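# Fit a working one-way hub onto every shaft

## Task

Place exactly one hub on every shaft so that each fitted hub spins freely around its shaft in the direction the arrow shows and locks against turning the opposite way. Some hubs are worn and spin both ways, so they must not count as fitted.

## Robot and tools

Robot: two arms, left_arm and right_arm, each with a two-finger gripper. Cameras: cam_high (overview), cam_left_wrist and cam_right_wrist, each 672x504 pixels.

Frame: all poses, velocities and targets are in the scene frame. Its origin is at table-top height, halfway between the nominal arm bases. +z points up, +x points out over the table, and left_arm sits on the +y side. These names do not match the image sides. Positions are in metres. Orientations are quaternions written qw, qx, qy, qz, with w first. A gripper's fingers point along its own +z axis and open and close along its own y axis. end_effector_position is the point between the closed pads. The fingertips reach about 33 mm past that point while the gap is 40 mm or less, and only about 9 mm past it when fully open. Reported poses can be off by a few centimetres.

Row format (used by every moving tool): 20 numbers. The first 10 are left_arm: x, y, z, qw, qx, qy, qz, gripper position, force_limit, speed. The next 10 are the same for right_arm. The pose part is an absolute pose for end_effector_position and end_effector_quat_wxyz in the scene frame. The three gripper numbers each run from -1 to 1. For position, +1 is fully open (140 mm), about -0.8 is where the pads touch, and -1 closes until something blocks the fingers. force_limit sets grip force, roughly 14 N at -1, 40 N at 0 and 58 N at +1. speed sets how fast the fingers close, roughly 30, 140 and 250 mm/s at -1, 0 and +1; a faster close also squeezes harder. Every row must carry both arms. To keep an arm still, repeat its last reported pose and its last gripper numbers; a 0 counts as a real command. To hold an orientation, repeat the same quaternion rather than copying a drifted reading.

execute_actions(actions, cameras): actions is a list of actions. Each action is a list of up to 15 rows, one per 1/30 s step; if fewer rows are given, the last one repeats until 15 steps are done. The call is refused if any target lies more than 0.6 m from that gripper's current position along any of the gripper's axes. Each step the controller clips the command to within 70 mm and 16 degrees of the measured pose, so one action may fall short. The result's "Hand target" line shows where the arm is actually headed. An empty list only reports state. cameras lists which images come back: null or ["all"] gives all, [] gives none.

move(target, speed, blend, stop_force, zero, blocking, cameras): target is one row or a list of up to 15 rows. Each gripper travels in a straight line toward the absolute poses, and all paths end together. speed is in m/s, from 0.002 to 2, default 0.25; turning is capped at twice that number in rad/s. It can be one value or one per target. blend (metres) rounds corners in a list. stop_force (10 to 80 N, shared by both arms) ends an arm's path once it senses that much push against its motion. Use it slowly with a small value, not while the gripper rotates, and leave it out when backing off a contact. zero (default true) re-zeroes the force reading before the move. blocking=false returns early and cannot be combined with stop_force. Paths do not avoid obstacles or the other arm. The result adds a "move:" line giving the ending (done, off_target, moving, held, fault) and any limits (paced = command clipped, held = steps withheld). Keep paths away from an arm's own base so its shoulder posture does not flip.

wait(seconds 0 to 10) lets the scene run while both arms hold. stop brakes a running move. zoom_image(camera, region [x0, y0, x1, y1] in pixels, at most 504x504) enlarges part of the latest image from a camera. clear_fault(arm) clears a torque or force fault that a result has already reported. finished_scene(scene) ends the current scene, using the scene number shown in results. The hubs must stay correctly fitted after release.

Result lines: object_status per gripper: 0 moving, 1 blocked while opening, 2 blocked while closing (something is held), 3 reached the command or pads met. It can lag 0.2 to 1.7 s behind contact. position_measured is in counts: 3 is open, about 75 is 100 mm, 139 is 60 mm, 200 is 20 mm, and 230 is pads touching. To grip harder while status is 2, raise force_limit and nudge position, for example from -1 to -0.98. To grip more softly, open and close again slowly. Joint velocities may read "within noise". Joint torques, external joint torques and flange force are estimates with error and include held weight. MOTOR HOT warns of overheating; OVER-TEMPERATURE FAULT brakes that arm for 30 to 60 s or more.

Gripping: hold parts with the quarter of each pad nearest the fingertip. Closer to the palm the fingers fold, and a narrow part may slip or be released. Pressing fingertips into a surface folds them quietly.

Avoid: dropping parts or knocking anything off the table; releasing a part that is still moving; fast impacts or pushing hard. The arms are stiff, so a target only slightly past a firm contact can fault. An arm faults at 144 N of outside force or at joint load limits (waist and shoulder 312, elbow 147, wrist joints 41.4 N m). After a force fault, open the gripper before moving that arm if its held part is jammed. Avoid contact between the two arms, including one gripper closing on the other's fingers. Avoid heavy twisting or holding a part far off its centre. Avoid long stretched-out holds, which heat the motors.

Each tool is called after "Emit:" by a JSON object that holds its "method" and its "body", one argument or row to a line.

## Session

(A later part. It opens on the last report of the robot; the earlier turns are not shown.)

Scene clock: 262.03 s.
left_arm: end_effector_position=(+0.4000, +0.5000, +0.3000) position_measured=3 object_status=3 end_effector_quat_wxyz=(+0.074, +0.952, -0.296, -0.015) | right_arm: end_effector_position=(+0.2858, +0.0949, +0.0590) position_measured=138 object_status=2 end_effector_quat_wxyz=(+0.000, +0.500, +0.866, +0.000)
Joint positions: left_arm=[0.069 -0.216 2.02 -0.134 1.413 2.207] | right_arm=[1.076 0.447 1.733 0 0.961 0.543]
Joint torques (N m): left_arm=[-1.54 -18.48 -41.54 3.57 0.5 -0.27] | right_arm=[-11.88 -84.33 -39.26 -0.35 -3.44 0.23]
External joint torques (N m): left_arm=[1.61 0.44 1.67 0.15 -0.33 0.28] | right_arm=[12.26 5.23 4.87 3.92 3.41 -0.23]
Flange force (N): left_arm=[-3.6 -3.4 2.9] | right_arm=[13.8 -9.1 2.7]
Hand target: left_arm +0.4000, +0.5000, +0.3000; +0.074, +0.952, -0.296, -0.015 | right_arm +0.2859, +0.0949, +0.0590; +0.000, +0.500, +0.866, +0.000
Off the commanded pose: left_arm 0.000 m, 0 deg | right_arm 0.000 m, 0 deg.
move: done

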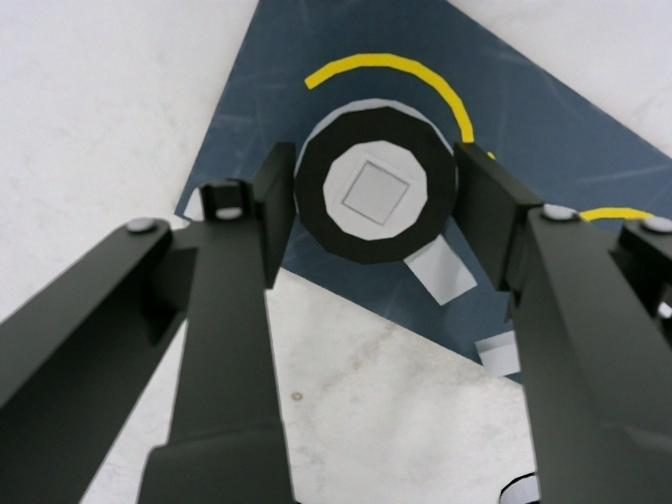

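Emit:
{"method": "move", "body": {
  "target": [
    [0.40,0.50,0.30,0.074,0.952,-0.296,-0.015,1,1,1,0.2859,0.0949,0.118,0,0.5,0.86603,0,-1,-1,-1],
    [0.40,0.50,0.30,0.074,0.952,-0.296,-0.015,1,1,1,0.43,0.03,0.125,0,0.5,0.86603,0,-1,-1,-1],
    [0.40,0.50,0.30,0.074,0.952,-0.296,-0.015,1,1,1,0.5723,0.0541,0.115,0,0.5,0.86603,0,-1,-1,-1]
  ],
  "speed": [0.06,0.25,0.25],
  "blend": [0.005,0.03,0],
  "cameras": ["cam_right_wrist"]
}}

Emit:
{"method": "zoom_image", "body": {
  "camera": "cam_right_wrist",
  "region": [325, 10, 415, 90]
}}

Emit:
{"method": "zoom_image", "body": {
  "camera": "cam_right_wrist",
  "region": [330, 150, 420, 230]
}}

Scene clock: 287.53 s.
left_arm: end_effector_position=(+0.4000, +0.5000, +0.3000) position_measured=3 object_status=3 end_effector_quat_wxyz=(+0.074, +0.952, -0.296, -0.015) | right_arm: end_effector_position=(+0.5723, +0.0541, +0.1150) position_measured=138 object_status=2 end_effector_quat_wxyz=(+0.000, +0.500, +0.866, +0.000)
Joint positions: left_arm=[0.069 -0.216 2.02 -0.134 1.413 2.207] | right_arm=[0.758 0.594 1.378 0 1.169 0.225]
Joint torques (N m): left_arm=[-1.5 -18.42 -41.71 3.63 0.53 -0.33] | right_arm=[-2.96 -102.54 -38.15 3.37 -0.45 0.47]
External joint torques (N m): left_arm=[1.59 0.42 1.9 0.09 -0.35 0.34] | right_arm=[3.35 5.99 -0.44 0.64 0.42 -0.47]
Flange force (N): left_arm=[-3.9 -3.3 3.3] | right_arm=[6.0 9.5 2.8]
Hand target: left_arm +0.4000, +0.5000, +0.3000; +0.074, +0.952, -0.296, -0.015 | right_arm +0.5723, +0.0541, +0.1150; +0.000, +0.500, +0.866, +0.000
Off the commanded pose: left_arm 0.000 m, 0 deg | right_arm 0.000 m, 0 deg.
move: done

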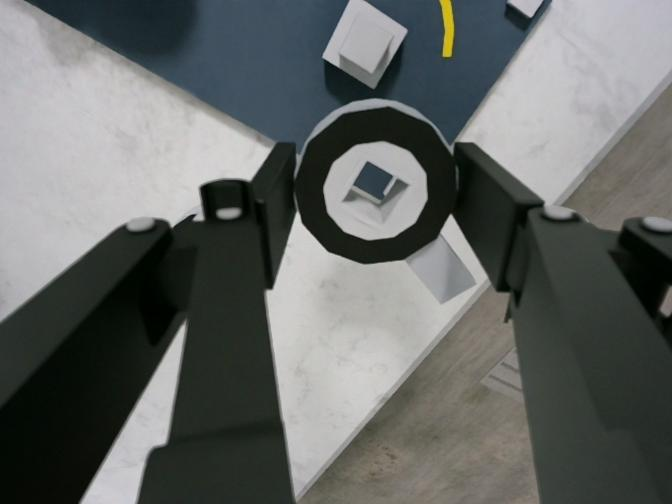

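Scaled by 5.600 (camera's finer frame: 960x720).

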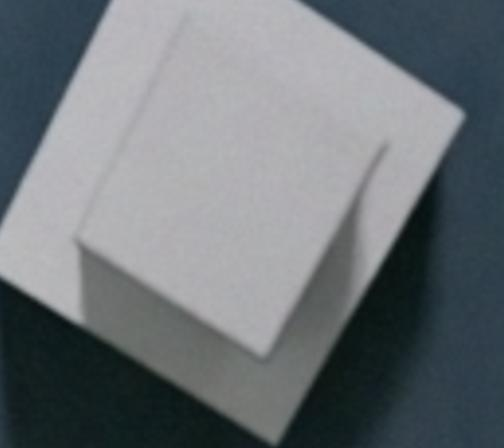

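Scaled by 5.600 (camera's finer frame: 960x720).

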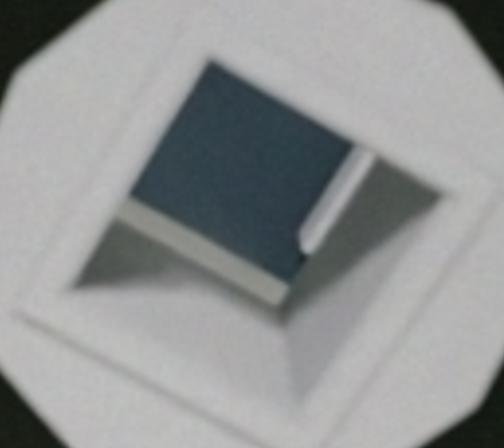

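Emit:
{"method": "move", "body": {
  "target": [
    [0.40,0.50,0.30,0.074,0.952,-0.296,-0.015,1,1,1,0.547,0.094,0.115,0,0.5,0.86603,0,-1,-1,-1],
    [0.40,0.50,0.30,0.074,0.952,-0.296,-0.015,1,1,1,0.547,0.094,0.088,0,0.5,0.86603,0,-1,-1,-1]
  ],
  "speed": 0.1,
  "cameras": ["cam_right_wrist"]
}}

Emit:
{"method": "zoom_image", "body": {
  "camera": "cam_right_wrist",
  "region": [330, 150, 420, 230]
}}

Scene clock: 336.17 s.
left_arm: end_effector_position=(+0.4000, +0.5000, +0.3000) position_measured=3 object_status=3 end_effector_quat_wxyz=(+0.074, +0.952, -0.296, -0.015) | right_arm: end_effector_position=(+0.5470, +0.0940, +0.0881) position_measured=138 object_status=2 end_effector_quat_wxyz=(+0.000, +0.500, +0.866, +0.000)
Joint positions: left_arm=[0.069 -0.216 2.02 -0.134 1.413 2.207] | right_arm=[0.812 0.63 1.371 0 1.141 0.279]
Joint torques (N m): left_arm=[-1.48 -18.87 -41.58 3.62 0.48 -0.22] | right_arm=[-2.95 -103.67 -37.32 3.38 -0.41 0.49]
External joint torques (N m): left_arm=[1.5 1.03 1.71 0.11 -0.31 0.23] | right_arm=[3.18 4.56 -0.84 0.59 0.39 -0.49]
Flange force (N): left_arm=[-2.6 -3.7 3.1] | right_arm=[5.9 8.1 1.9]
Hand target: left_arm +0.4000, +0.5000, +0.3000; +0.074, +0.952, -0.296, -0.015 | right_arm +0.5470, +0.0940, +0.0880; +0.000, +0.500, +0.866, +0.000
Off the commanded pose: left_arm 0.000 m, 0 deg | right_arm 0.000 m, 0 deg.
move: done

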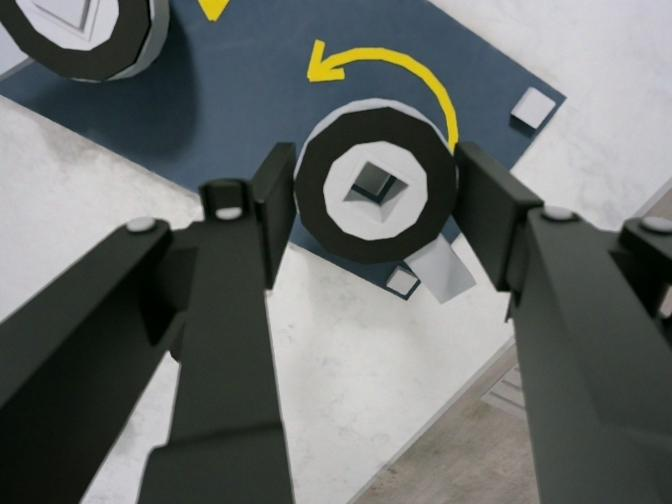

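Scaled by 5.600 (camera's finer frame: 960x720).

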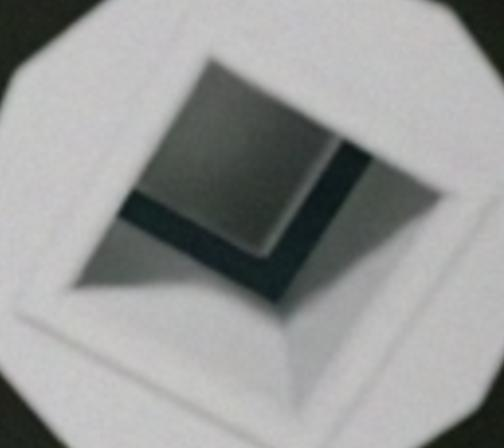

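Emit:
{"method": "move", "body": {
  "target": [0.40,0.50,0.30,0.074,0.952,-0.296,-0.015,1,1,1,0.5461,0.0947,0.086,0,0.5,0.86603,0,-1,-1,-1],
  "speed": 0.1,
  "cameras": ["cam_right_wrist"]
}}

Emit:
{"method": "zoom_image", "body": {
  "camera": "cam_right_wrist",
  "region": [330, 150, 420, 230]
}}

Scene clock: 351.20 s.
left_arm: end_effector_position=(+0.4000, +0.5000, +0.3000) position_measured=3 object_status=3 end_effector_quat_wxyz=(+0.074, +0.952, -0.296, -0.015) | right_arm: end_effector_position=(+0.5461, +0.0947, +0.0860) position_measured=138 object_status=2 end_effector_quat_wxyz=(+0.000, +0.500, +0.866, +0.000)
Joint positions: left_arm=[0.069 -0.216 2.02 -0.134 1.413 2.207] | right_arm=[0.813 0.631 1.373 0 1.138 0.28]
Joint torques (N m): left_arm=[-1.84 -18.17 -41.54 3.61 0.56 -0.28] | right_arm=[-2.72 -103.43 -37.22 3.36 -0.4 0.57]
External joint torques (N m): left_arm=[1.9 0.14 1.63 0.12 -0.4 0.29] | right_arm=[3.29 4.31 -0.88 0.61 0.38 -0.57]
Flange force (N): left_arm=[-4.4 -3.6 2.8] | right_arm=[5.9 7.8 1.7]
Hand target: left_arm +0.4000, +0.5000, +0.3000; +0.074, +0.952, -0.296, -0.015 | right_arm +0.5461, +0.0947, +0.0860; +0.000, +0.500, +0.866, +0.000
Off the commanded pose: left_arm 0.000 m, 0 deg | right_arm 0.000 m, 0 deg.
move: done

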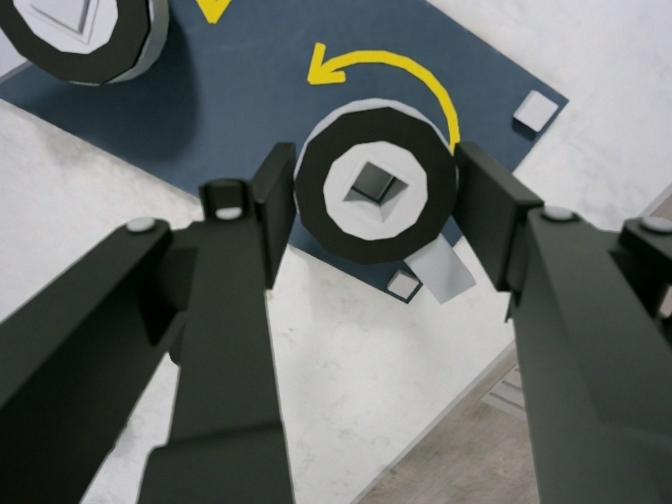

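Scaled by 5.600 (camera's finer frame: 960x720).

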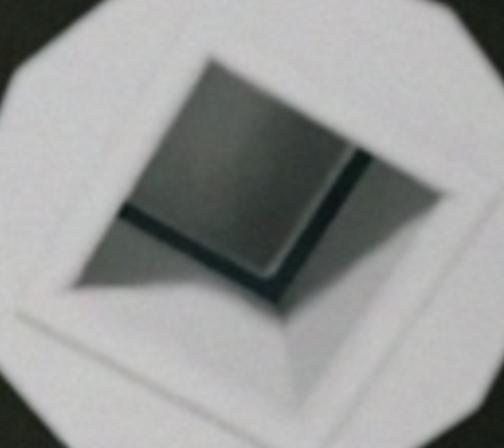

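Emit:
{"method": "move", "body": {
  "target": [0.40,0.50,0.30,0.074,0.952,-0.296,-0.015,1,1,1,0.5462,0.0946,0.055,0,0.5,0.86603,0,-1,-1,-1],
  "speed": 0.012,
  "stop_force": 12,
  "cameras": ["cam_right_wrist"]
}}

Emit:
{"method": "zoom_image", "body": {
  "camera": "cam_right_wrist",
  "region": [330, 150, 420, 230]
}}

Scene clock: 362.47 s.
left_arm: end_effector_position=(+0.4000, +0.5000, +0.3000) position_measured=3 object_status=3 end_effector_quat_wxyz=(+0.074, +0.952, -0.296, -0.015) | right_arm: end_effector_position=(+0.5462, +0.0946, +0.0585) position_measured=138 object_status=2 end_effector_quat_wxyz=(+0.000, +0.500, +0.866, +0.000)
Joint positions: left_arm=[0.069 -0.216 2.02 -0.134 1.413 2.207] | right_arm=[0.813 0.651 1.393 0 1.098 0.28]
Joint torques (N m): left_arm=[-1.08 -18.66 -41.64 3.56 0.43 -0.23] | right_arm=[-13.22 -88.85 -36.93 -0.26 -6.95 0.38]
External joint torques (N m): left_arm=[1.14 0.88 1.83 0.16 -0.26 0.24] | right_arm=[13.43 -11.05 -0.37 4.13 6.93 -0.38]
Flange force (N): left_arm=[-2.5 -2.7 3.3] | right_arm=[12.0 -11.3 -18.5]
Hand target: left_arm +0.4000, +0.5000, +0.3000; +0.074, +0.952, -0.296, -0.015 | right_arm +0.5462, +0.0946, +0.0585; +0.000, +0.500, +0.866, +0.000
Off the commanded pose: left_arm 0.000 m, 0 deg | right_arm 0.003 m, 0 deg.
move: contact (right_arm)

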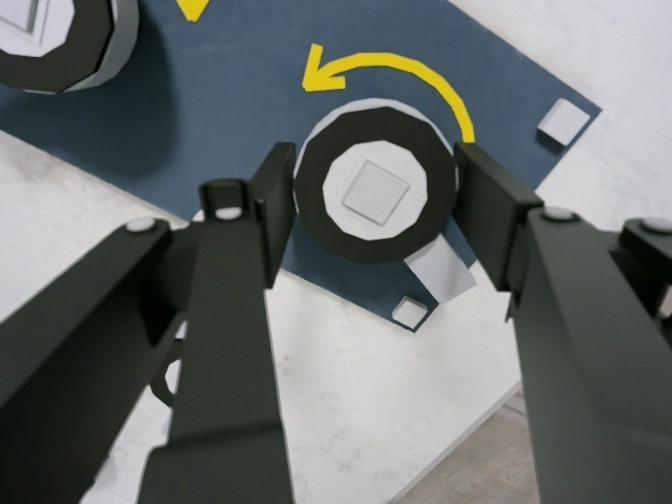

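Scaled by 5.600 (camera's finer frame: 960x720).

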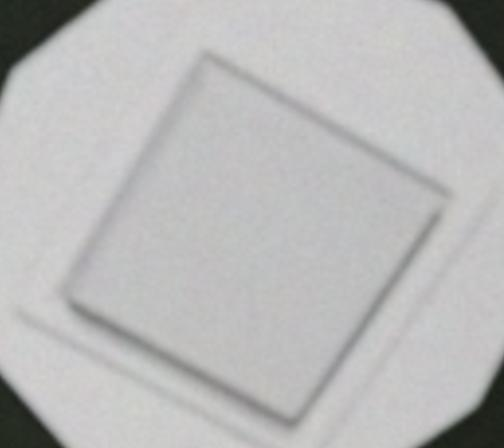

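Emit:
{"method": "move", "body": {
  "target": [
    [0.40,0.50,0.30,0.074,0.952,-0.296,-0.015,1,1,1,0.546,0.0948,0.0585,0,0.5,0.86603,0,-1,-1,-1],
    [0.40,0.50,0.30,0.074,0.952,-0.296,-0.015,1,1,1,0.546,0.0948,0.055,0,0.5,0.86603,0,-1,-1,-1]
  ],
  "speed": 0.01,
  "stop_force": 15,
  "cameras": []
}}

Emit:
{"method": "move", "body": {
  "target": [
    [0.40,0.50,0.30,0.074,0.952,-0.296,-0.015,1,1,1,0.546,0.0948,0.0576,0,0.5,0.86603,0,-1,-1,-1],
    [0.40,0.50,0.30,0.074,0.952,-0.296,-0.015,1,1,1,0.546,0.0948,0.0576,0,0.5,0.86603,0,0.3,-1,-1]
  ],
  "speed": 0.02,
  "cameras": ["cam_right_wrist"]
}}

Scene clock: 374.57 s.
left_arm: end_effector_position=(+0.4000, +0.5000, +0.3000) position_measured=3 object_status=3 end_effector_quat_wxyz=(+0.074, +0.952, -0.296, -0.015) | right_arm: end_effector_position=(+0.5460, +0.0948, +0.0550) position_measured=138 object_status=2 end_effector_quat_wxyz=(+0.000, +0.500, +0.866, +0.000)
Joint positions: left_arm=[0.069 -0.216 2.02 -0.134 1.413 2.207] | right_arm=[0.813 0.654 1.395 0 1.093 0.28]
Joint torques (N m): left_arm=[-1.64 -18.72 -41.97 3.59 0.42 -0.36] | right_arm=[-7.02 -86.62 -35.7 1.94 -6.96 0.52]
External joint torques (N m): left_arm=[1.75 0.6 2.06 0.14 -0.25 0.37] | right_arm=[7.46 -13.4 -1.5 1.93 6.94 -0.52]
Flange force (N): left_arm=[-4.2 -3.7 3.4] | right_arm=[5.1 -9.8 -21.1]
Hand target: left_arm +0.4000, +0.5000, +0.3000; +0.074, +0.952, -0.296, -0.015 | right_arm +0.5460, +0.0948, +0.0550; +0.000, +0.500, +0.866, +0.000
Off the commanded pose: left_arm 0.000 m, 0 deg | right_arm 0.000 m, 0 deg.
move: done

Scene clock: 376.53 s.
left_arm: end_effector_position=(+0.4000, +0.5000, +0.3000) position_measured=3 object_status=3 end_effector_quat_wxyz=(+0.074, +0.952, -0.296, -0.015) | right_arm: end_effector_position=(+0.5460, +0.0948, +0.0577) position_measured=91 object_status=0 end_effector_quat_wxyz=(+0.000, +0.500, +0.866, +0.000)
Joint positions: left_arm=[0.069 -0.216 2.02 -0.134 1.413 2.207] | right_arm=[0.813 0.652 1.394 0 1.096 0.28]
Joint torques (N m): left_arm=[-1.85 -18.44 -41.86 3.59 0.57 -0.31] | right_arm=[-2.77 -101.35 -34.61 3.26 -0.4 0.5]
External joint torques (N m): left_arm=[1.96 0.21 1.93 0.14 -0.4 0.32] | right_arm=[2.97 1.47 -2.65 0.6 0.38 -0.5]
Flange force (N): left_arm=[-4.7 -3.7 3.3] | right_arm=[5.7 8.1 -1.3]
Hand target: left_arm +0.4000, +0.5000, +0.3000; +0.074, +0.952, -0.296, -0.015 | right_arm +0.5460, +0.0948, +0.0576; +0.000, +0.500, +0.866, +0.000
Off the commanded pose: left_arm 0.000 m, 0 deg | right_arm 0.000 m, 0 deg.
move: done

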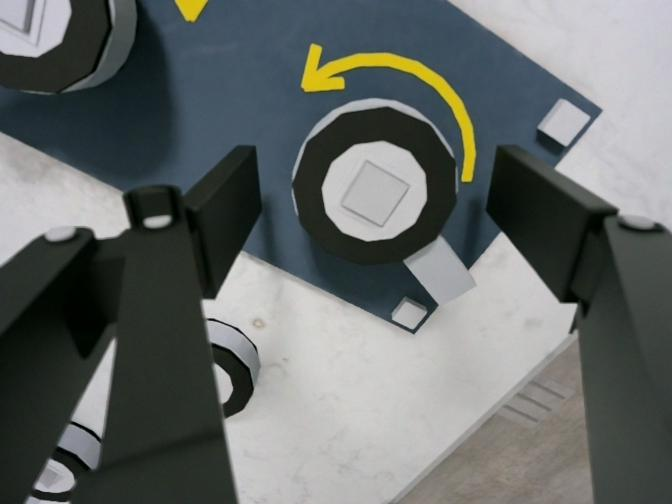

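Emit:
{"method": "move", "body": {
  "target": [
    [0.40,0.50,0.30,0.074,0.952,-0.296,-0.015,1,1,1,0.546,0.0948,0.12,0,0.5,0.86603,0,0.3,-1,-1],
    [0.40,0.50,0.30,0.074,0.952,-0.296,-0.015,1,1,1,0.5223,-0.0557,0.10,0,0.887,0.4617,0,0.3,-1,-1]
  ],
  "speed": [0.08,0.25],
  "cameras": ["cam_right_wrist"]
}}

Scene clock: 386.80 s.
left_arm: end_effector_position=(+0.4000, +0.5000, +0.3000) position_measured=3 object_status=3 end_effector_quat_wxyz=(+0.074, +0.952, -0.296, -0.015) | right_arm: end_effector_position=(+0.5223, -0.0557, +0.1000) position_measured=91 object_status=3 end_effector_quat_wxyz=(+0.000, +0.887, +0.462, +0.000)
Joint positions: left_arm=[0.069 -0.216 2.02 -0.134 1.413 2.207] | right_arm=[0.697 0.443 1.653 0 1.046 1.298]
Joint torques (N m): left_arm=[-1.85 -18.38 -41.64 3.55 0.46 -0.25] | right_arm=[-2.9 -82.84 -33.61 3.1 -0.4 0.63]
External joint torques (N m): left_arm=[2.04 -0.1 1.67 0.19 -0.29 0.26] | right_arm=[3.3 2.08 -2.71 0.65 0.35 -0.63]
Flange force (N): left_arm=[-4.9 -3.5 2.6] | right_arm=[9.8 -1.4 -1.1]
Hand target: left_arm +0.4000, +0.5000, +0.3000; +0.074, +0.952, -0.296, -0.015 | right_arm +0.5223, -0.0557, +0.1000; +0.000, +0.887, +0.462, +0.000
Off the commanded pose: left_arm 0.000 m, 0 deg | right_arm 0.000 m, 0 deg.
move: done

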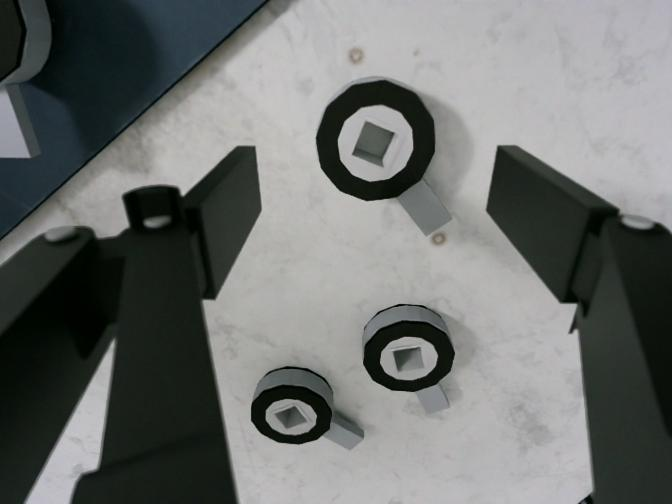

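Emit:
{"method": "move", "body": {
  "target": [
    [0.40,0.50,0.30,0.074,0.952,-0.296,-0.015,1,1,1,0.5256,-0.0543,0.06,0,0.887,0.4617,0,0.3,-1,-1],
    [0.40,0.50,0.30,0.074,0.952,-0.296,-0.015,1,1,1,0.5256,-0.0543,0.036,0,0.887,0.4617,0,0.3,-1,-1],
    [0.40,0.50,0.30,0.074,0.952,-0.296,-0.015,1,1,1,0.5256,-0.0543,0.036,0,0.887,0.4617,0,-1,-1,-1]
  ],
  "speed": [0.15,0.08,0.05],
  "cameras": ["cam_right_wrist"]
}}

Emit:
{"method": "move", "body": {
  "target": [
    [0.40,0.50,0.30,0.074,0.952,-0.296,-0.015,1,1,1,0.5256,-0.0543,0.12,0,0.887,0.4617,0,-1,-1,-1]
  ],
  "speed": 0.1,
  "cameras": ["cam_right_wrist"]
}}

Emit:
{"method": "zoom_image", "body": {
  "camera": "cam_right_wrist",
  "region": [330, 150, 420, 230]
}}

Scene clock: 398.70 s.
left_arm: end_effector_position=(+0.4000, +0.5000, +0.3000) position_measured=3 object_status=3 end_effector_quat_wxyz=(+0.074, +0.952, -0.296, -0.015) | right_arm: end_effector_position=(+0.5256, -0.0543, +0.0360) position_measured=138 object_status=0 end_effector_quat_wxyz=(+0.000, +0.887, +0.462, +0.000)
Joint positions: left_arm=[0.069 -0.216 2.02 -0.134 1.413 2.207] | right_arm=[0.695 0.504 1.691 0 0.946 1.297]
Joint torques (N m): left_arm=[-1.25 -18.88 -41.91 3.6 0.45 -0.29] | right_arm=[-3.03 -82.27 -29.58 2.83 -0.68 0.53]
External joint torques (N m): left_arm=[1.42 0.54 2.08 0.13 -0.28 0.3] | right_arm=[3.73 -1.7 -4.41 0.68 0.64 -0.53]
Flange force (N): left_arm=[-3.7 -2.9 3.6] | right_arm=[8.9 -2.3 -5.4]
Hand target: left_arm +0.4000, +0.5000, +0.3000; +0.074, +0.952, -0.296, -0.015 | right_arm +0.5256, -0.0543, +0.0360; +0.000, +0.887, +0.462, +0.000
Off the commanded pose: left_arm 0.000 m, 0 deg | right_arm 0.000 m, 0 deg.
move: done

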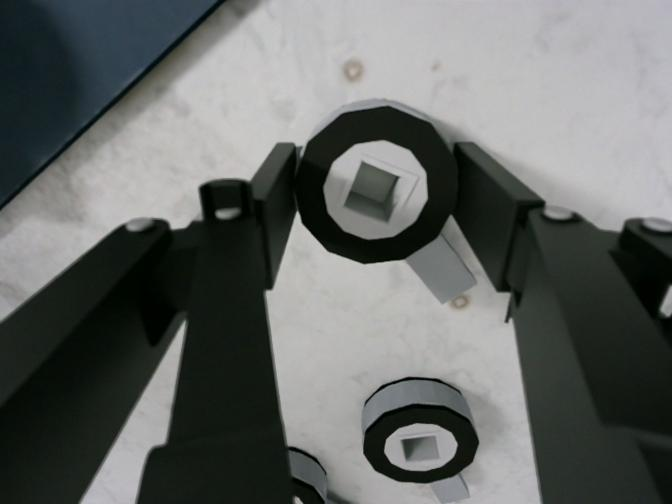

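Scene clock: 399.93 s.
left_arm: end_effector_position=(+0.4000, +0.5000, +0.3000) position_measured=3 object_status=3 end_effector_quat_wxyz=(+0.074, +0.952, -0.296, -0.015) | right_arm: end_effector_position=(+0.5256, -0.0543, +0.1199) position_measured=138 object_status=2 end_effector_quat_wxyz=(+0.000, +0.887, +0.462, +0.000)
Joint positions: left_arm=[0.069 -0.216 2.02 -0.134 1.413 2.207] | right_arm=[0.695 0.432 1.629 0 1.081 1.297]
Joint torques (N m): left_arm=[-1.56 -18.6 -41.94 3.49 0.45 -0.2] | right_arm=[-3.14 -84.32 -35.81 3.15 -0.27 0.52]
External joint torques (N m): left_arm=[1.68 0.33 2.01 0.24 -0.28 0.21] | right_arm=[3.41 4.11 -1.14 0.66 0.22 -0.52]
Flange force (N): left_arm=[-4.2 -3.0 3.3] | right_arm=[9.3 -1.8 1.8]
Hand target: left_arm +0.4000, +0.5000, +0.3000; +0.074, +0.952, -0.296, -0.015 | right_arm +0.5256, -0.0543, +0.1200; +0.000, +0.887, +0.462, +0.000
Off the commanded pose: left_arm 0.000 m, 0 deg | right_arm 0.000 m, 0 deg.
move: done

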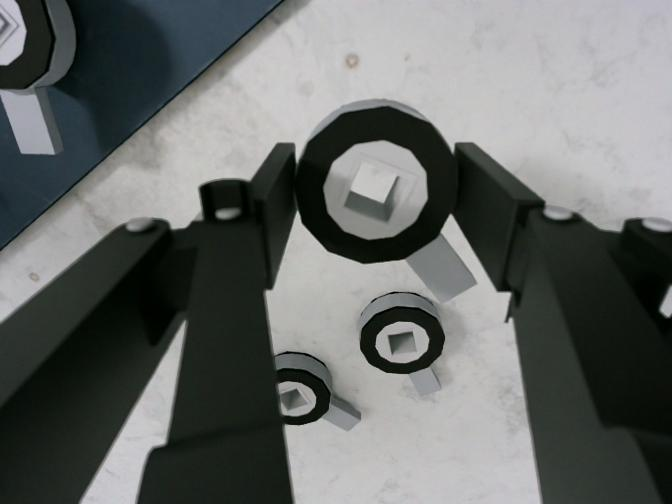

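Scaled by 5.600 (camera's finer frame: 960x720).

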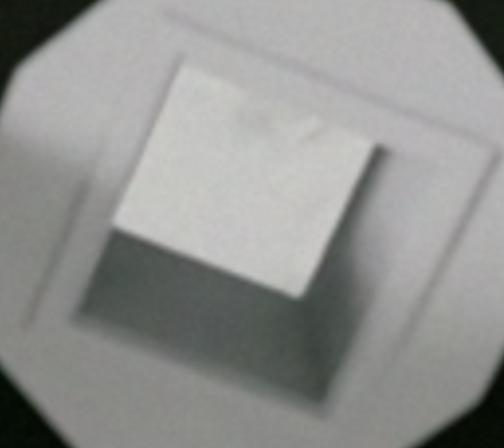

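Emit:
{"method": "move", "body": {
  "target": [
    [0.40,0.50,0.30,0.074,0.952,-0.296,-0.015,1,1,1,0.3023,0.054,0.12,0,0.5592,0.8290,0,-1,-1,-1],
    [0.40,0.50,0.30,0.074,0.952,-0.296,-0.015,1,1,1,0.3023,0.054,0.115,0,0.5592,0.8290,0,-1,-1,-1]
  ],
  "speed": [0.25,0.05],
  "cameras": ["cam_right_wrist"]
}}

Emit:
{"method": "zoom_image", "body": {
  "camera": "cam_right_wrist",
  "region": [325, 10, 415, 90]
}}

Emit:
{"method": "zoom_image", "body": {
  "camera": "cam_right_wrist",
  "region": [330, 150, 420, 230]
}}

Scene clock: 431.63 s.
left_arm: end_effector_position=(+0.4000, +0.5000, +0.3000) position_measured=3 object_status=3 end_effector_quat_wxyz=(+0.074, +0.952, -0.296, -0.015) | right_arm: end_effector_position=(+0.3023, +0.0540, +0.1151) position_measured=138 object_status=2 end_effector_quat_wxyz=(+0.000, +0.559, +0.829, +0.000)
Joint positions: left_arm=[0.069 -0.216 2.02 -0.134 1.413 2.207] | right_arm=[1.027 0.358 1.749 0 1.035 0.633]
Joint torques (N m): left_arm=[-0.97 -18.98 -41.97 3.74 0.43 -0.25] | right_arm=[-2.79 -76.44 -35.03 3.11 -0.66 0.36]
External joint torques (N m): left_arm=[1.14 0.59 2.09 -0.01 -0.26 0.25] | right_arm=[2.93 4.04 -1.16 0.64 0.62 -0.36]
Flange force (N): left_arm=[-3.2 -2.3 3.7] | right_arm=[8.3 4.4 1.3]
Hand target: left_arm +0.4000, +0.5000, +0.3000; +0.074, +0.952, -0.296, -0.015 | right_arm +0.3023, +0.0540, +0.1150; +0.000, +0.559, +0.829, +0.000
Off the commanded pose: left_arm 0.000 m, 0 deg | right_arm 0.000 m, 0 deg.
move: done

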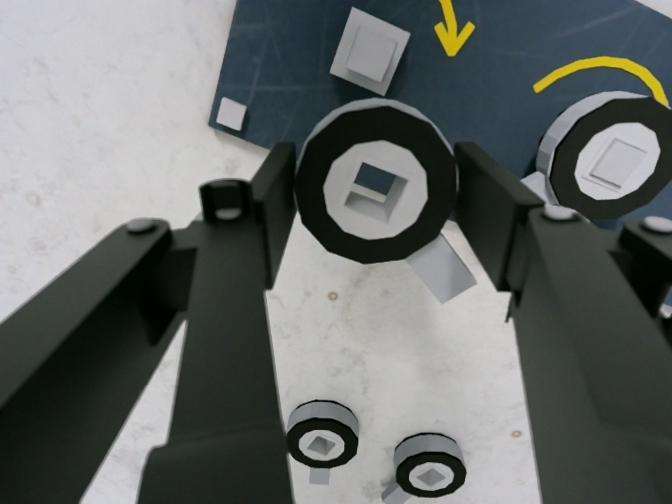

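Scaled by 5.600 (camera's finer frame: 960x720).

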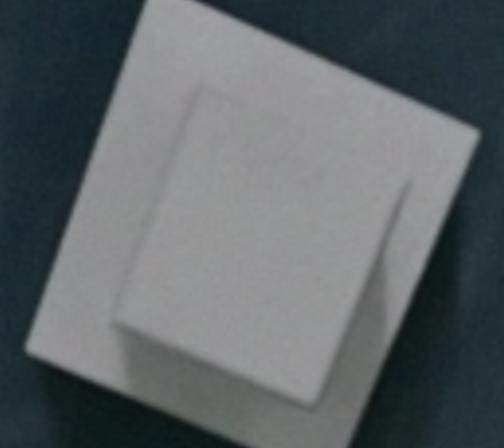

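Scaled by 5.600 (camera's finer frame: 960x720).

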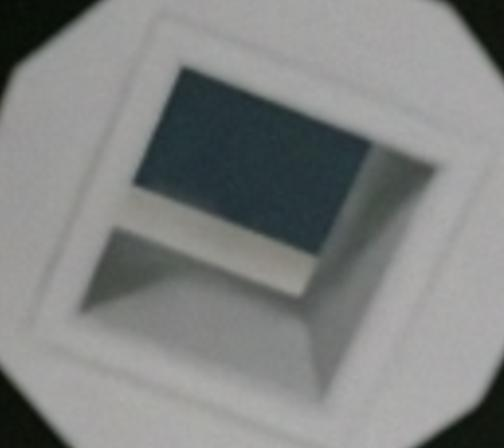

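Emit:
{"method": "move", "body": {
  "target": [
    [0.40,0.50,0.30,0.074,0.952,-0.296,-0.015,1,1,1,0.2856,0.0948,0.112,0,0.5556,0.8315,0,-1,-1,-1],
    [0.40,0.50,0.30,0.074,0.952,-0.296,-0.015,1,1,1,0.2856,0.0948,0.086,0,0.5556,0.8315,0,-1,-1,-1]
  ],
  "speed": 0.1,
  "cameras": ["cam_right_wrist"]
}}

Emit:
{"method": "zoom_image", "body": {
  "camera": "cam_right_wrist",
  "region": [330, 150, 420, 230]
}}

Scene clock: 447.77 s.
left_arm: end_effector_position=(+0.4000, +0.5000, +0.3000) position_measured=3 object_status=3 end_effector_quat_wxyz=(+0.074, +0.952, -0.296, -0.015) | right_arm: end_effector_position=(+0.2856, +0.0948, +0.0861) position_measured=138 object_status=2 end_effector_quat_wxyz=(+0.000, +0.556, +0.831, +0.000)
Joint positions: left_arm=[0.069 -0.216 2.02 -0.134 1.413 2.207] | right_arm=[1.076 0.423 1.713 0 1.006 0.674]
Joint torques (N m): left_arm=[-1.89 -18.72 -41.7 3.57 0.49 -0.28] | right_arm=[-3.13 -83.78 -34.37 3.12 -0.33 0.5]
External joint torques (N m): left_arm=[1.99 0.55 1.75 0.16 -0.32 0.29] | right_arm=[3.44 5.84 -1.14 0.56 0.29 -0.5]
Flange force (N): left_arm=[-4.1 -4.2 2.9] | right_arm=[10.2 5.5 3.7]
Hand target: left_arm +0.4000, +0.5000, +0.3000; +0.074, +0.952, -0.296, -0.015 | right_arm +0.2856, +0.0948, +0.0860; +0.000, +0.556, +0.831, +0.000
Off the commanded pose: left_arm 0.000 m, 0 deg | right_arm 0.000 m, 0 deg.
move: done

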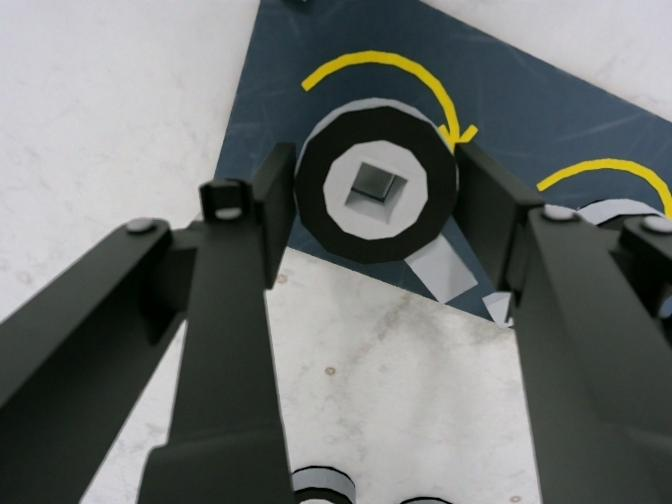

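Scaled by 5.600 (camera's finer frame: 960x720).

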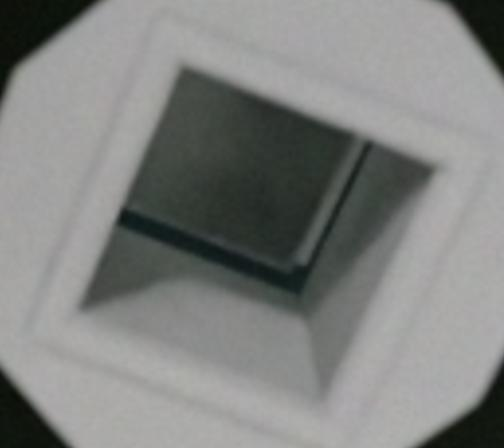

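Emit:
{"method": "move", "body": {
  "target": [0.40,0.50,0.30,0.074,0.952,-0.296,-0.015,1,1,1,0.2856,0.0949,0.055,0,0.5556,0.8315,0,-1,-1,-1],
  "speed": 0.012,
  "stop_force": 12,
  "cameras": ["cam_right_wrist"]
}}

Emit:
{"method": "zoom_image", "body": {
  "camera": "cam_right_wrist",
  "region": [330, 150, 420, 230]
}}

Scene clock: 459.97 s.
left_arm: end_effector_position=(+0.4000, +0.5000, +0.3000) position_measured=3 object_status=3 end_effector_quat_wxyz=(+0.074, +0.952, -0.296, -0.015) | right_arm: end_effector_position=(+0.2856, +0.0950, +0.0567) position_measured=138 object_status=2 end_effector_quat_wxyz=(+0.000, +0.556, +0.831, +0.000)
Joint positions: left_arm=[0.069 -0.216 2.02 -0.134 1.413 2.207] | right_arm=[1.076 0.449 1.735 0 0.957 0.674]
Joint torques (N m): left_arm=[-1.59 -18.98 -41.67 3.68 0.49 -0.28] | right_arm=[-5.86 -76.72 -32.39 1.89 -2.58 0.46]
External joint torques (N m): left_arm=[1.75 0.67 1.81 0.05 -0.31 0.29] | right_arm=[6.36 -2.53 -1.96 1.68 2.54 -0.46]
Flange force (N): left_arm=[-3.7 -3.8 3.1] | right_arm=[8.2 -3.0 -7.9]
Hand target: left_arm +0.4000, +0.5000, +0.3000; +0.074, +0.952, -0.296, -0.015 | right_arm +0.2856, +0.0950, +0.0568; +0.000, +0.556, +0.831, +0.000
Off the commanded pose: left_arm 0.000 m, 0 deg | right_arm 0.002 m, 0 deg.
move: contact (right_arm)

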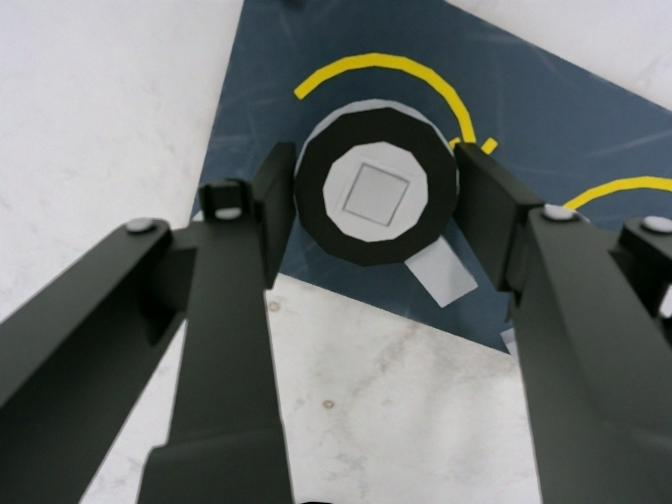

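Scaled by 5.600 (camera's finer frame: 960x720).

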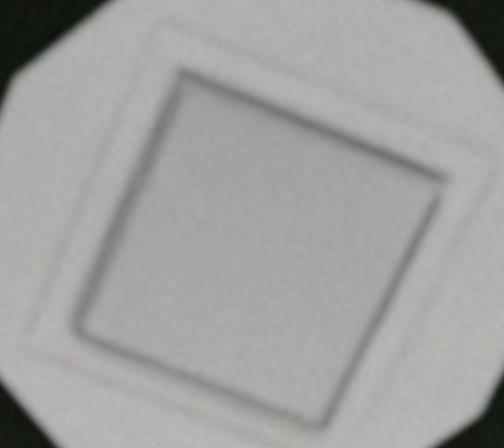

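Emit:
{"method": "move", "body": {
  "target": [
    [0.40,0.50,0.30,0.074,0.952,-0.296,-0.015,1,1,1,0.2856,0.0948,0.058,0,0.5556,0.8315,0,-1,-1,-1],
    [0.40,0.50,0.30,0.074,0.952,-0.296,-0.015,1,1,1,0.2856,0.0948,0.058,0,0.6724,0.7402,0,-1,-1,-1]
  ],
  "speed": [0.02,0.1],
  "cameras": ["cam_right_wrist"]
}}

Emit:
{"method": "move", "body": {
  "target": [0.40,0.50,0.30,0.074,0.952,-0.296,-0.015,1,1,1,0.2856,0.0948,0.058,0,0.4226,0.9063,0,-1,-1,-1],
  "speed": 0.1,
  "cameras": ["cam_right_wrist"]
}}

Scene clock: 471.40 s.
left_arm: end_effector_position=(+0.4000, +0.5000, +0.3000) position_measured=3 object_status=3 end_effector_quat_wxyz=(+0.074, +0.952, -0.296, -0.015) | right_arm: end_effector_position=(+0.2857, +0.0948, +0.0580) position_measured=138 object_status=2 end_effector_quat_wxyz=(+0.000, +0.672, +0.740, +0.000)
Joint positions: left_arm=[0.069 -0.216 2.02 -0.134 1.413 2.207] | right_arm=[1.076 0.448 1.734 0 0.96 0.97]
Joint torques (N m): left_arm=[-1.52 -18.11 -41.67 3.59 0.44 -0.22] | right_arm=[-2.29 -79.66 -27.79 3.75 1.32 1.1]
External joint torques (N m): left_arm=[1.66 -0.27 1.79 0.14 -0.27 0.23] | right_arm=[2.49 0.66 -6.61 -0.18 -1.37 -1.1]
Flange force (N): left_arm=[-4.7 -2.4 2.8] | right_arm=[12.9 5.7 -1.7]
Hand target: left_arm +0.4000, +0.5000, +0.3000; +0.074, +0.952, -0.296, -0.015 | right_arm +0.2856, +0.0948, +0.0580; +0.000, +0.672, +0.740, +0.000
Off the commanded pose: left_arm 0.000 m, 0 deg | right_arm 0.000 m, 0 deg.
move: done

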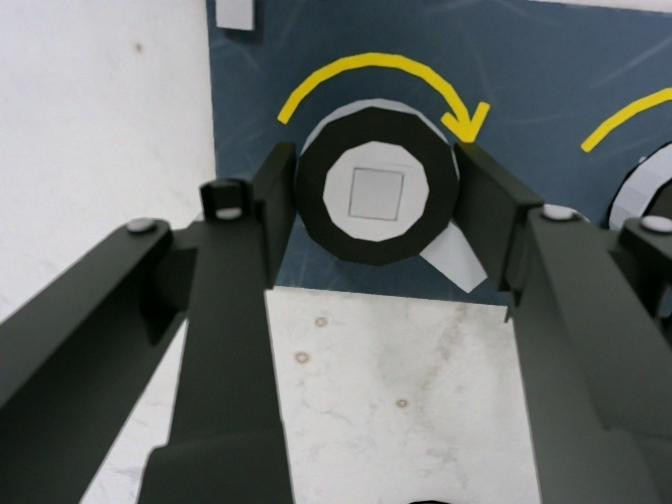

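Scene clock: 474.83 s.
left_arm: end_effector_position=(+0.4000, +0.5000, +0.3000) position_measured=3 object_status=3 end_effector_quat_wxyz=(+0.074, +0.952, -0.296, -0.015) | right_arm: end_effector_position=(+0.2855, +0.0948, +0.0580) position_measured=138 object_status=2 end_effector_quat_wxyz=(+0.000, +0.423, +0.906, +0.000)
Joint positions: left_arm=[0.069 -0.216 2.02 -0.134 1.413 2.207] | right_arm=[1.076 0.448 1.734 0 0.96 0.368]
Joint torques (N m): left_arm=[-1.37 -18.14 -41.63 3.61 0.54 -0.26] | right_arm=[-7.77 -83.17 -39.72 1.27 -4.33 0.4]
External joint torques (N m): left_arm=[1.51 -0.27 1.64 0.13 -0.37 0.27] | right_arm=[7.94 4.23 5.36 2.3 4.3 -0.39]
Flange force (N): left_arm=[-4.4 -2.3 2.8] | right_arm=[8.7 -5.9 0.7]
Hand target: left_arm +0.4000, +0.5000, +0.3000; +0.074, +0.952, -0.296, -0.015 | right_arm +0.2856, +0.0948, +0.0580; +0.000, +0.423, +0.906, +0.000
Off the commanded pose: left_arm 0.000 m, 0 deg | right_arm 0.000 m, 0 deg.
move: done

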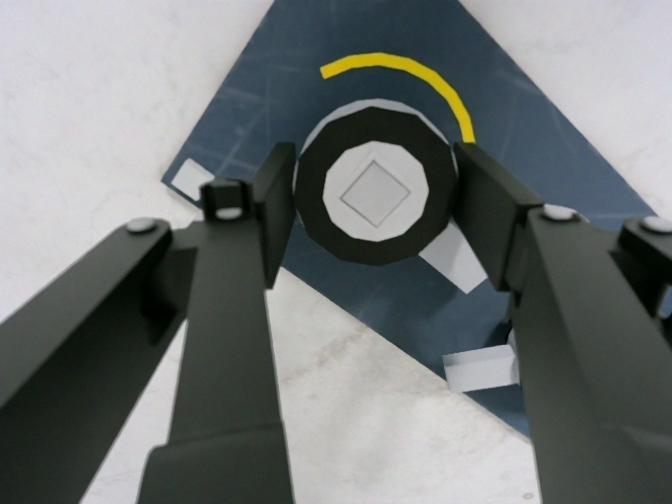

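Emit:
{"method": "move", "body": {
  "target": [0.40,0.50,0.30,0.074,0.952,-0.296,-0.015,1,1,1,0.2856,0.0948,0.058,0,0.6724,0.7402,0,-1,-1,-1],
  "speed": 0.1,
  "cameras": ["cam_right_wrist"]
}}

Scene clock: 483.47 s.
left_arm: end_effector_position=(+0.4000, +0.5000, +0.3000) position_measured=3 object_status=3 end_effector_quat_wxyz=(+0.074, +0.952, -0.296, -0.015) | right_arm: end_effector_position=(+0.2854, +0.0970, +0.0586) position_measured=138 object_status=2 end_effector_quat_wxyz=(-0.001, +0.573, +0.820, +0.002)
Joint positions: left_arm=[0.069 -0.216 2.02 -0.134 1.413 2.207] | right_arm=[1.077 0.448 1.733 0.003 0.957 0.715]
Joint torques (N m): left_arm=[-1.93 -18.07 -41.88 3.62 0.49 -0.3] | right_arm=[-53.48 -93.56 -2.57 -13.6 21.98 5.38]
External joint torques (N m): left_arm=[1.99 0.16 2.03 0.1 -0.33 0.3] | right_arm=[53.67 14.45 -31.83 17.16 -22.03 -5.38]
External joint torques when the fault began: right_arm=[75.08 7.78 -59.55 24.59 -36.59 -6.93]
Flange force (N): left_arm=[-4.9 -3.6 3.3] | right_arm=[98.1 6.8 27.8]
Flange force when the fault began (N): right_arm=[145.5 16.7 26.3]
Hand target: left_arm +0.4000, +0.5000, +0.3000; +0.074, +0.952, -0.296, -0.015 | right_arm +0.2856, +0.0951, +0.0581; +0.000, +0.573, +0.820, +0.000
Tool commands: left_gripper/position=+1.0 left_gripper/force_limit=+1.0 left_gripper/speed=+1.0 right_gripper/position=-1.0 right_gripper/force_limit=-1.0 right_gripper/speed=-1.0
Off the commanded pose: left_arm 0.000 m, 0 deg | right_arm 0.002 m, 15 deg.
FORCE FAULT: contact force on the right arm reached its limit, and that arm stopped. The contact can be on any part of that arm, not only on its tool. That arm's remaining commands of this call were not run. That arm is still stopped at the end of this call. While its stop runs, that arm takes no new command, but its gripper still runs the gripper command that each later call begins with.
CLEAR FAULT: the right arm stays stopped until you call clear_fault(arm="right_arm").
move: fault (right_arm)

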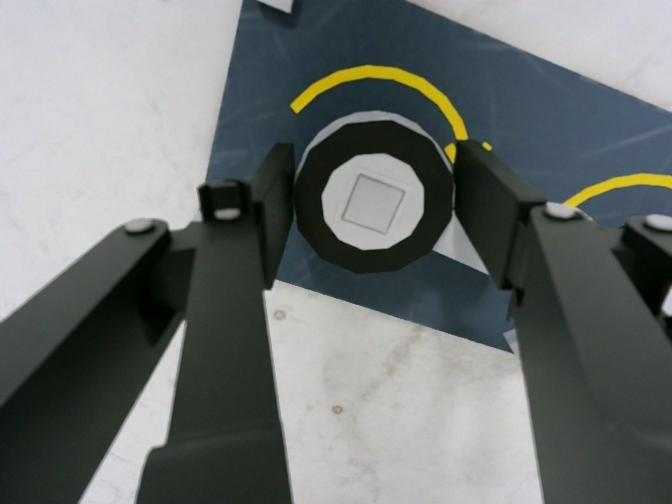

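Emit:
{"method": "execute_actions", "body": {
  "actions": [
    [[0.40,0.50,0.30,0.074,0.952,-0.296,-0.015,1,1,1,0.2854,0.0970,0.0586,-0.001,0.573,0.820,0.002,0.0,-1,-1]]
  ],
  "cameras": []
}}

Emit:
{"method": "clear_fault", "body": {
  "arm": "right_arm",
  "cameras": ["cam_right_wrist"]
}}

Scene clock: 490.63 s.
left_arm: end_effector_position=(+0.4000, +0.5000, +0.3000) position_measured=3 object_status=3 end_effector_quat_wxyz=(+0.074, +0.952, -0.296, -0.015) | right_arm: end_effector_position=(+0.2857, +0.0972, +0.0587) position_measured=129 object_status=3 end_effector_quat_wxyz=(-0.001, +0.573, +0.820, +0.002)
Joint positions: left_arm=[0.069 -0.216 2.02 -0.134 1.413 2.207] | right_arm=[1.077 0.448 1.732 0.002 0.956 0.715]
Joint torques (N m): left_arm=[-1.62 -18.44 -41.63 3.69 0.5 -0.24] | right_arm=[-32.88 -77.05 2.67 -7.09 18.94 2.93]
External joint torques (N m): left_arm=[1.8 -0.02 1.72 0.04 -0.33 0.24] | right_arm=[32.91 -2.08 -37.11 10.66 -19 -2.93]
Flange force (N): left_arm=[-4.5 -3.1 2.8] | right_arm=[73.4 17.2 3.6]
Hand target: left_arm +0.4000, +0.5000, +0.3000; +0.074, +0.952, -0.296, -0.015 | right_arm +0.2856, +0.0951, +0.0581; +0.000, +0.573, +0.820, +0.000
Tool commands: left_gripper/position=+1.0 left_gripper/force_limit=+1.0 left_gripper/speed=+1.0 right_gripper/position=+0.003922 right_gripper/force_limit=-1.0 right_gripper/speed=-1.0
Off the commanded pose: left_arm 0.000 m, 0 deg.
FORCE FAULT, CONTINUED: the right arm was still stopped when this call began, by the force fault that an earlier result reported. That arm ran no command of this call; its gripper ran only the gripper command that the call began with. That arm is still stopped at the end of this call. While its stop runs, that arm takes no new command, but its gripper still runs the gripper command that each later call begins with.
CLEAR FAULT: the right arm stays stopped until you call clear_fault(arm="right_arm").

Scene clock: 490.73 s.
left_arm: end_effector_position=(+0.4000, +0.5000, +0.3000) position_measured=3 object_status=3 end_effector_quat_wxyz=(+0.074, +0.952, -0.296, -0.015) | right_arm: end_effector_position=(+0.2857, +0.0972, +0.0587) position_measured=129 object_status=3 end_effector_quat_wxyz=(-0.001, +0.573, +0.820, +0.002)
Joint positions: left_arm=[0.069 -0.216 2.02 -0.134 1.413 2.207] | right_arm=[1.077 0.448 1.732 0.002 0.956 0.715]
Joint torques (N m): left_arm=[-1.2 -18.63 -41.85 3.7 0.51 -0.32] | right_arm=[-32.75 -76.89 2.57 -7.07 18.98 2.9]
External joint torques (N m): left_arm=[1.42 0.12 1.93 0.03 -0.34 0.33] | right_arm=[33.12 -2.18 -37.01 10.64 -19.03 -2.9]
Flange force (N): left_arm=[-4.1 -2.5 3.3] | right_arm=[73.4 16.7 3.6]
Hand target: left_arm +0.4000, +0.5000, +0.3000; +0.074, +0.952, -0.296, -0.015 | right_arm +0.2856, +0.0951, +0.0581; +0.000, +0.573, +0.820, +0.000
Tool commands: left_gripper/position=+1.0 left_gripper/force_limit=+1.0 left_gripper/speed=+1.0 right_gripper/position=+0.003922 right_gripper/force_limit=-1.0 right_gripper/speed=-1.0
Off the commanded pose: left_arm 0.000 m, 0 deg.
FORCE FAULT, CONTINUED: the right arm's stop, for the force fault that an earlier result reported, is over. The call counts as one of the actions that you can send in this scene. That arm's target is now where it stood when the stop ended, not its last command. That arm accepts commands again.
CLEAR FAULT: your call cleared the right arm's force fault. If the contact force or a joint's load stays at its limit, that arm stops again.
Images, in order (width x height): cam_right_wrist 672x504.

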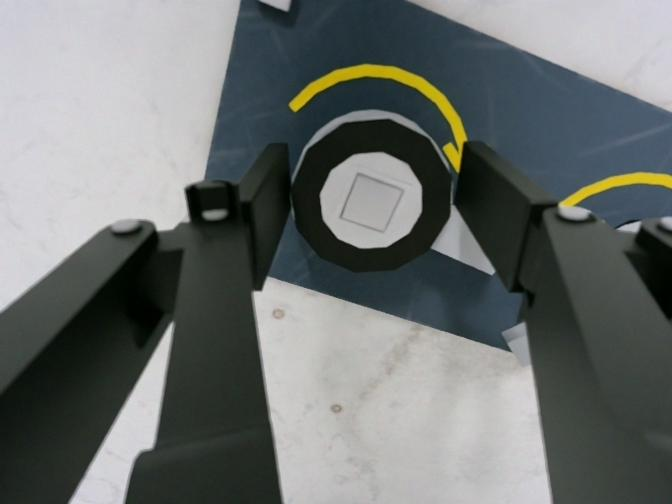

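Emit:
{"method": "move", "body": {
  "target": [
    [0.40,0.50,0.30,0.074,0.952,-0.296,-0.015,1,1,1,0.2857,0.0972,0.0587,-0.001,0.573,0.820,0.002,0.3,-1,-1],
    [0.40,0.50,0.30,0.074,0.952,-0.296,-0.015,1,1,1,0.2856,0.0948,0.0575,0,0.4848,0.8746,0,0.3,-1,-1]
  ],
  "speed": 0.1,
  "cameras": ["cam_right_wrist"]
}}

Scene clock: 630.47 s.
left_arm: end_effector_position=(+0.4000, +0.5000, +0.3000) position_measured=3 object_status=3 end_effector_quat_wxyz=(+0.074, +0.952, -0.296, -0.015) | right_arm: end_effector_position=(+0.2856, +0.0948, +0.0575) position_measured=91 object_status=3 end_effector_quat_wxyz=(+0.000, +0.485, +0.875, +0.000)
Joint positions: left_arm=[0.069 -0.216 2.02 -0.134 1.413 2.207] | right_arm=[1.076 0.449 1.734 0 0.959 0.508]
Joint torques (N m): left_arm=[-1.47 -18.02 -41.89 3.57 0.44 -0.25] | right_arm=[-2.63 -80.54 -31.8 3.08 -0.4 0.31]
External joint torques (N m): left_arm=[1.52 0.1 2.02 0.15 -0.28 0.26] | right_arm=[2.75 1.42 -2.58 0.48 0.36 -0.31]
Flange force (N): left_arm=[-4.3 -2.5 3.3] | right_arm=[7.0 4.9 -1.1]
Hand target: left_arm +0.4000, +0.5000, +0.3000; +0.074, +0.952, -0.296, -0.015 | right_arm +0.2856, +0.0948, +0.0575; +0.000, +0.485, +0.875, +0.000
Off the commanded pose: left_arm 0.000 m, 0 deg | right_arm 0.000 m, 0 deg.
move: done

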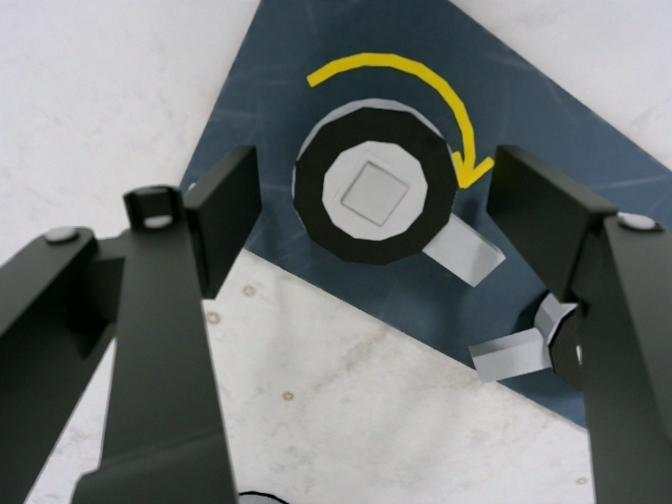

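Emit:
{"method": "move", "body": {
  "target": [
    [0.40,0.50,0.30,0.074,0.952,-0.296,-0.015,1,1,1,0.2856,0.0948,0.0575,0,0.4067,0.9135,0,0.3,-1,-1],
    [0.40,0.50,0.30,0.074,0.952,-0.296,-0.015,1,1,1,0.2856,0.0948,0.0575,0,0.4067,0.9135,0,-1,-1,-1]
  ],
  "speed": 0.1,
  "cameras": ["cam_right_wrist"]
}}

Scene clock: 644.50 s.
left_arm: end_effector_position=(+0.4000, +0.5000, +0.3000) position_measured=3 object_status=3 end_effector_quat_wxyz=(+0.074, +0.952, -0.296, -0.015) | right_arm: end_effector_position=(+0.2856, +0.0947, +0.0575) position_measured=138 object_status=0 end_effector_quat_wxyz=(+0.000, +0.407, +0.914, +0.000)
Joint positions: left_arm=[0.069 -0.216 2.02 -0.134 1.413 2.207] | right_arm=[1.076 0.449 1.734 0 0.959 0.333]
Joint torques (N m): left_arm=[-1.12 -18.19 -42.15 3.55 0.48 -0.22] | right_arm=[-5.46 -75.78 -37.96 2.62 -6.56 0.63]
External joint torques (N m): left_arm=[1.27 -0.17 2.23 0.18 -0.31 0.23] | right_arm=[5.88 -3.31 3.61 0.95 6.53 -0.63]
Flange force (N): left_arm=[-4.5 -1.5 3.7] | right_arm=[4.2 -8.8 -11.3]
Hand target: left_arm +0.4000, +0.5000, +0.3000; +0.074, +0.952, -0.296, -0.015 | right_arm +0.2856, +0.0948, +0.0575; +0.000, +0.407, +0.914, +0.000
Off the commanded pose: left_arm 0.000 m, 0 deg | right_arm 0.000 m, 0 deg.
move: done

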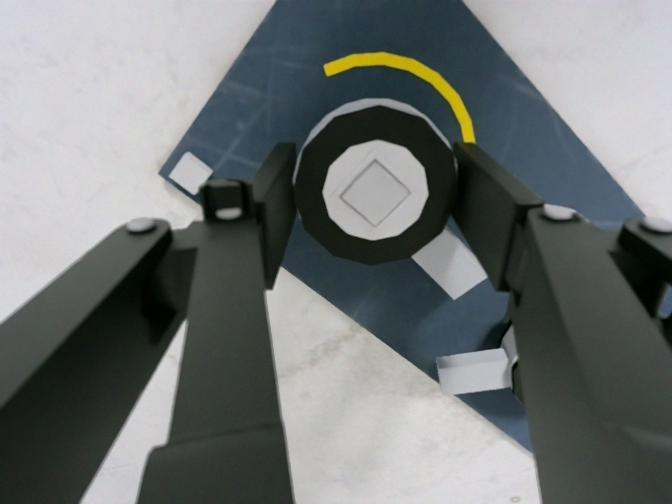

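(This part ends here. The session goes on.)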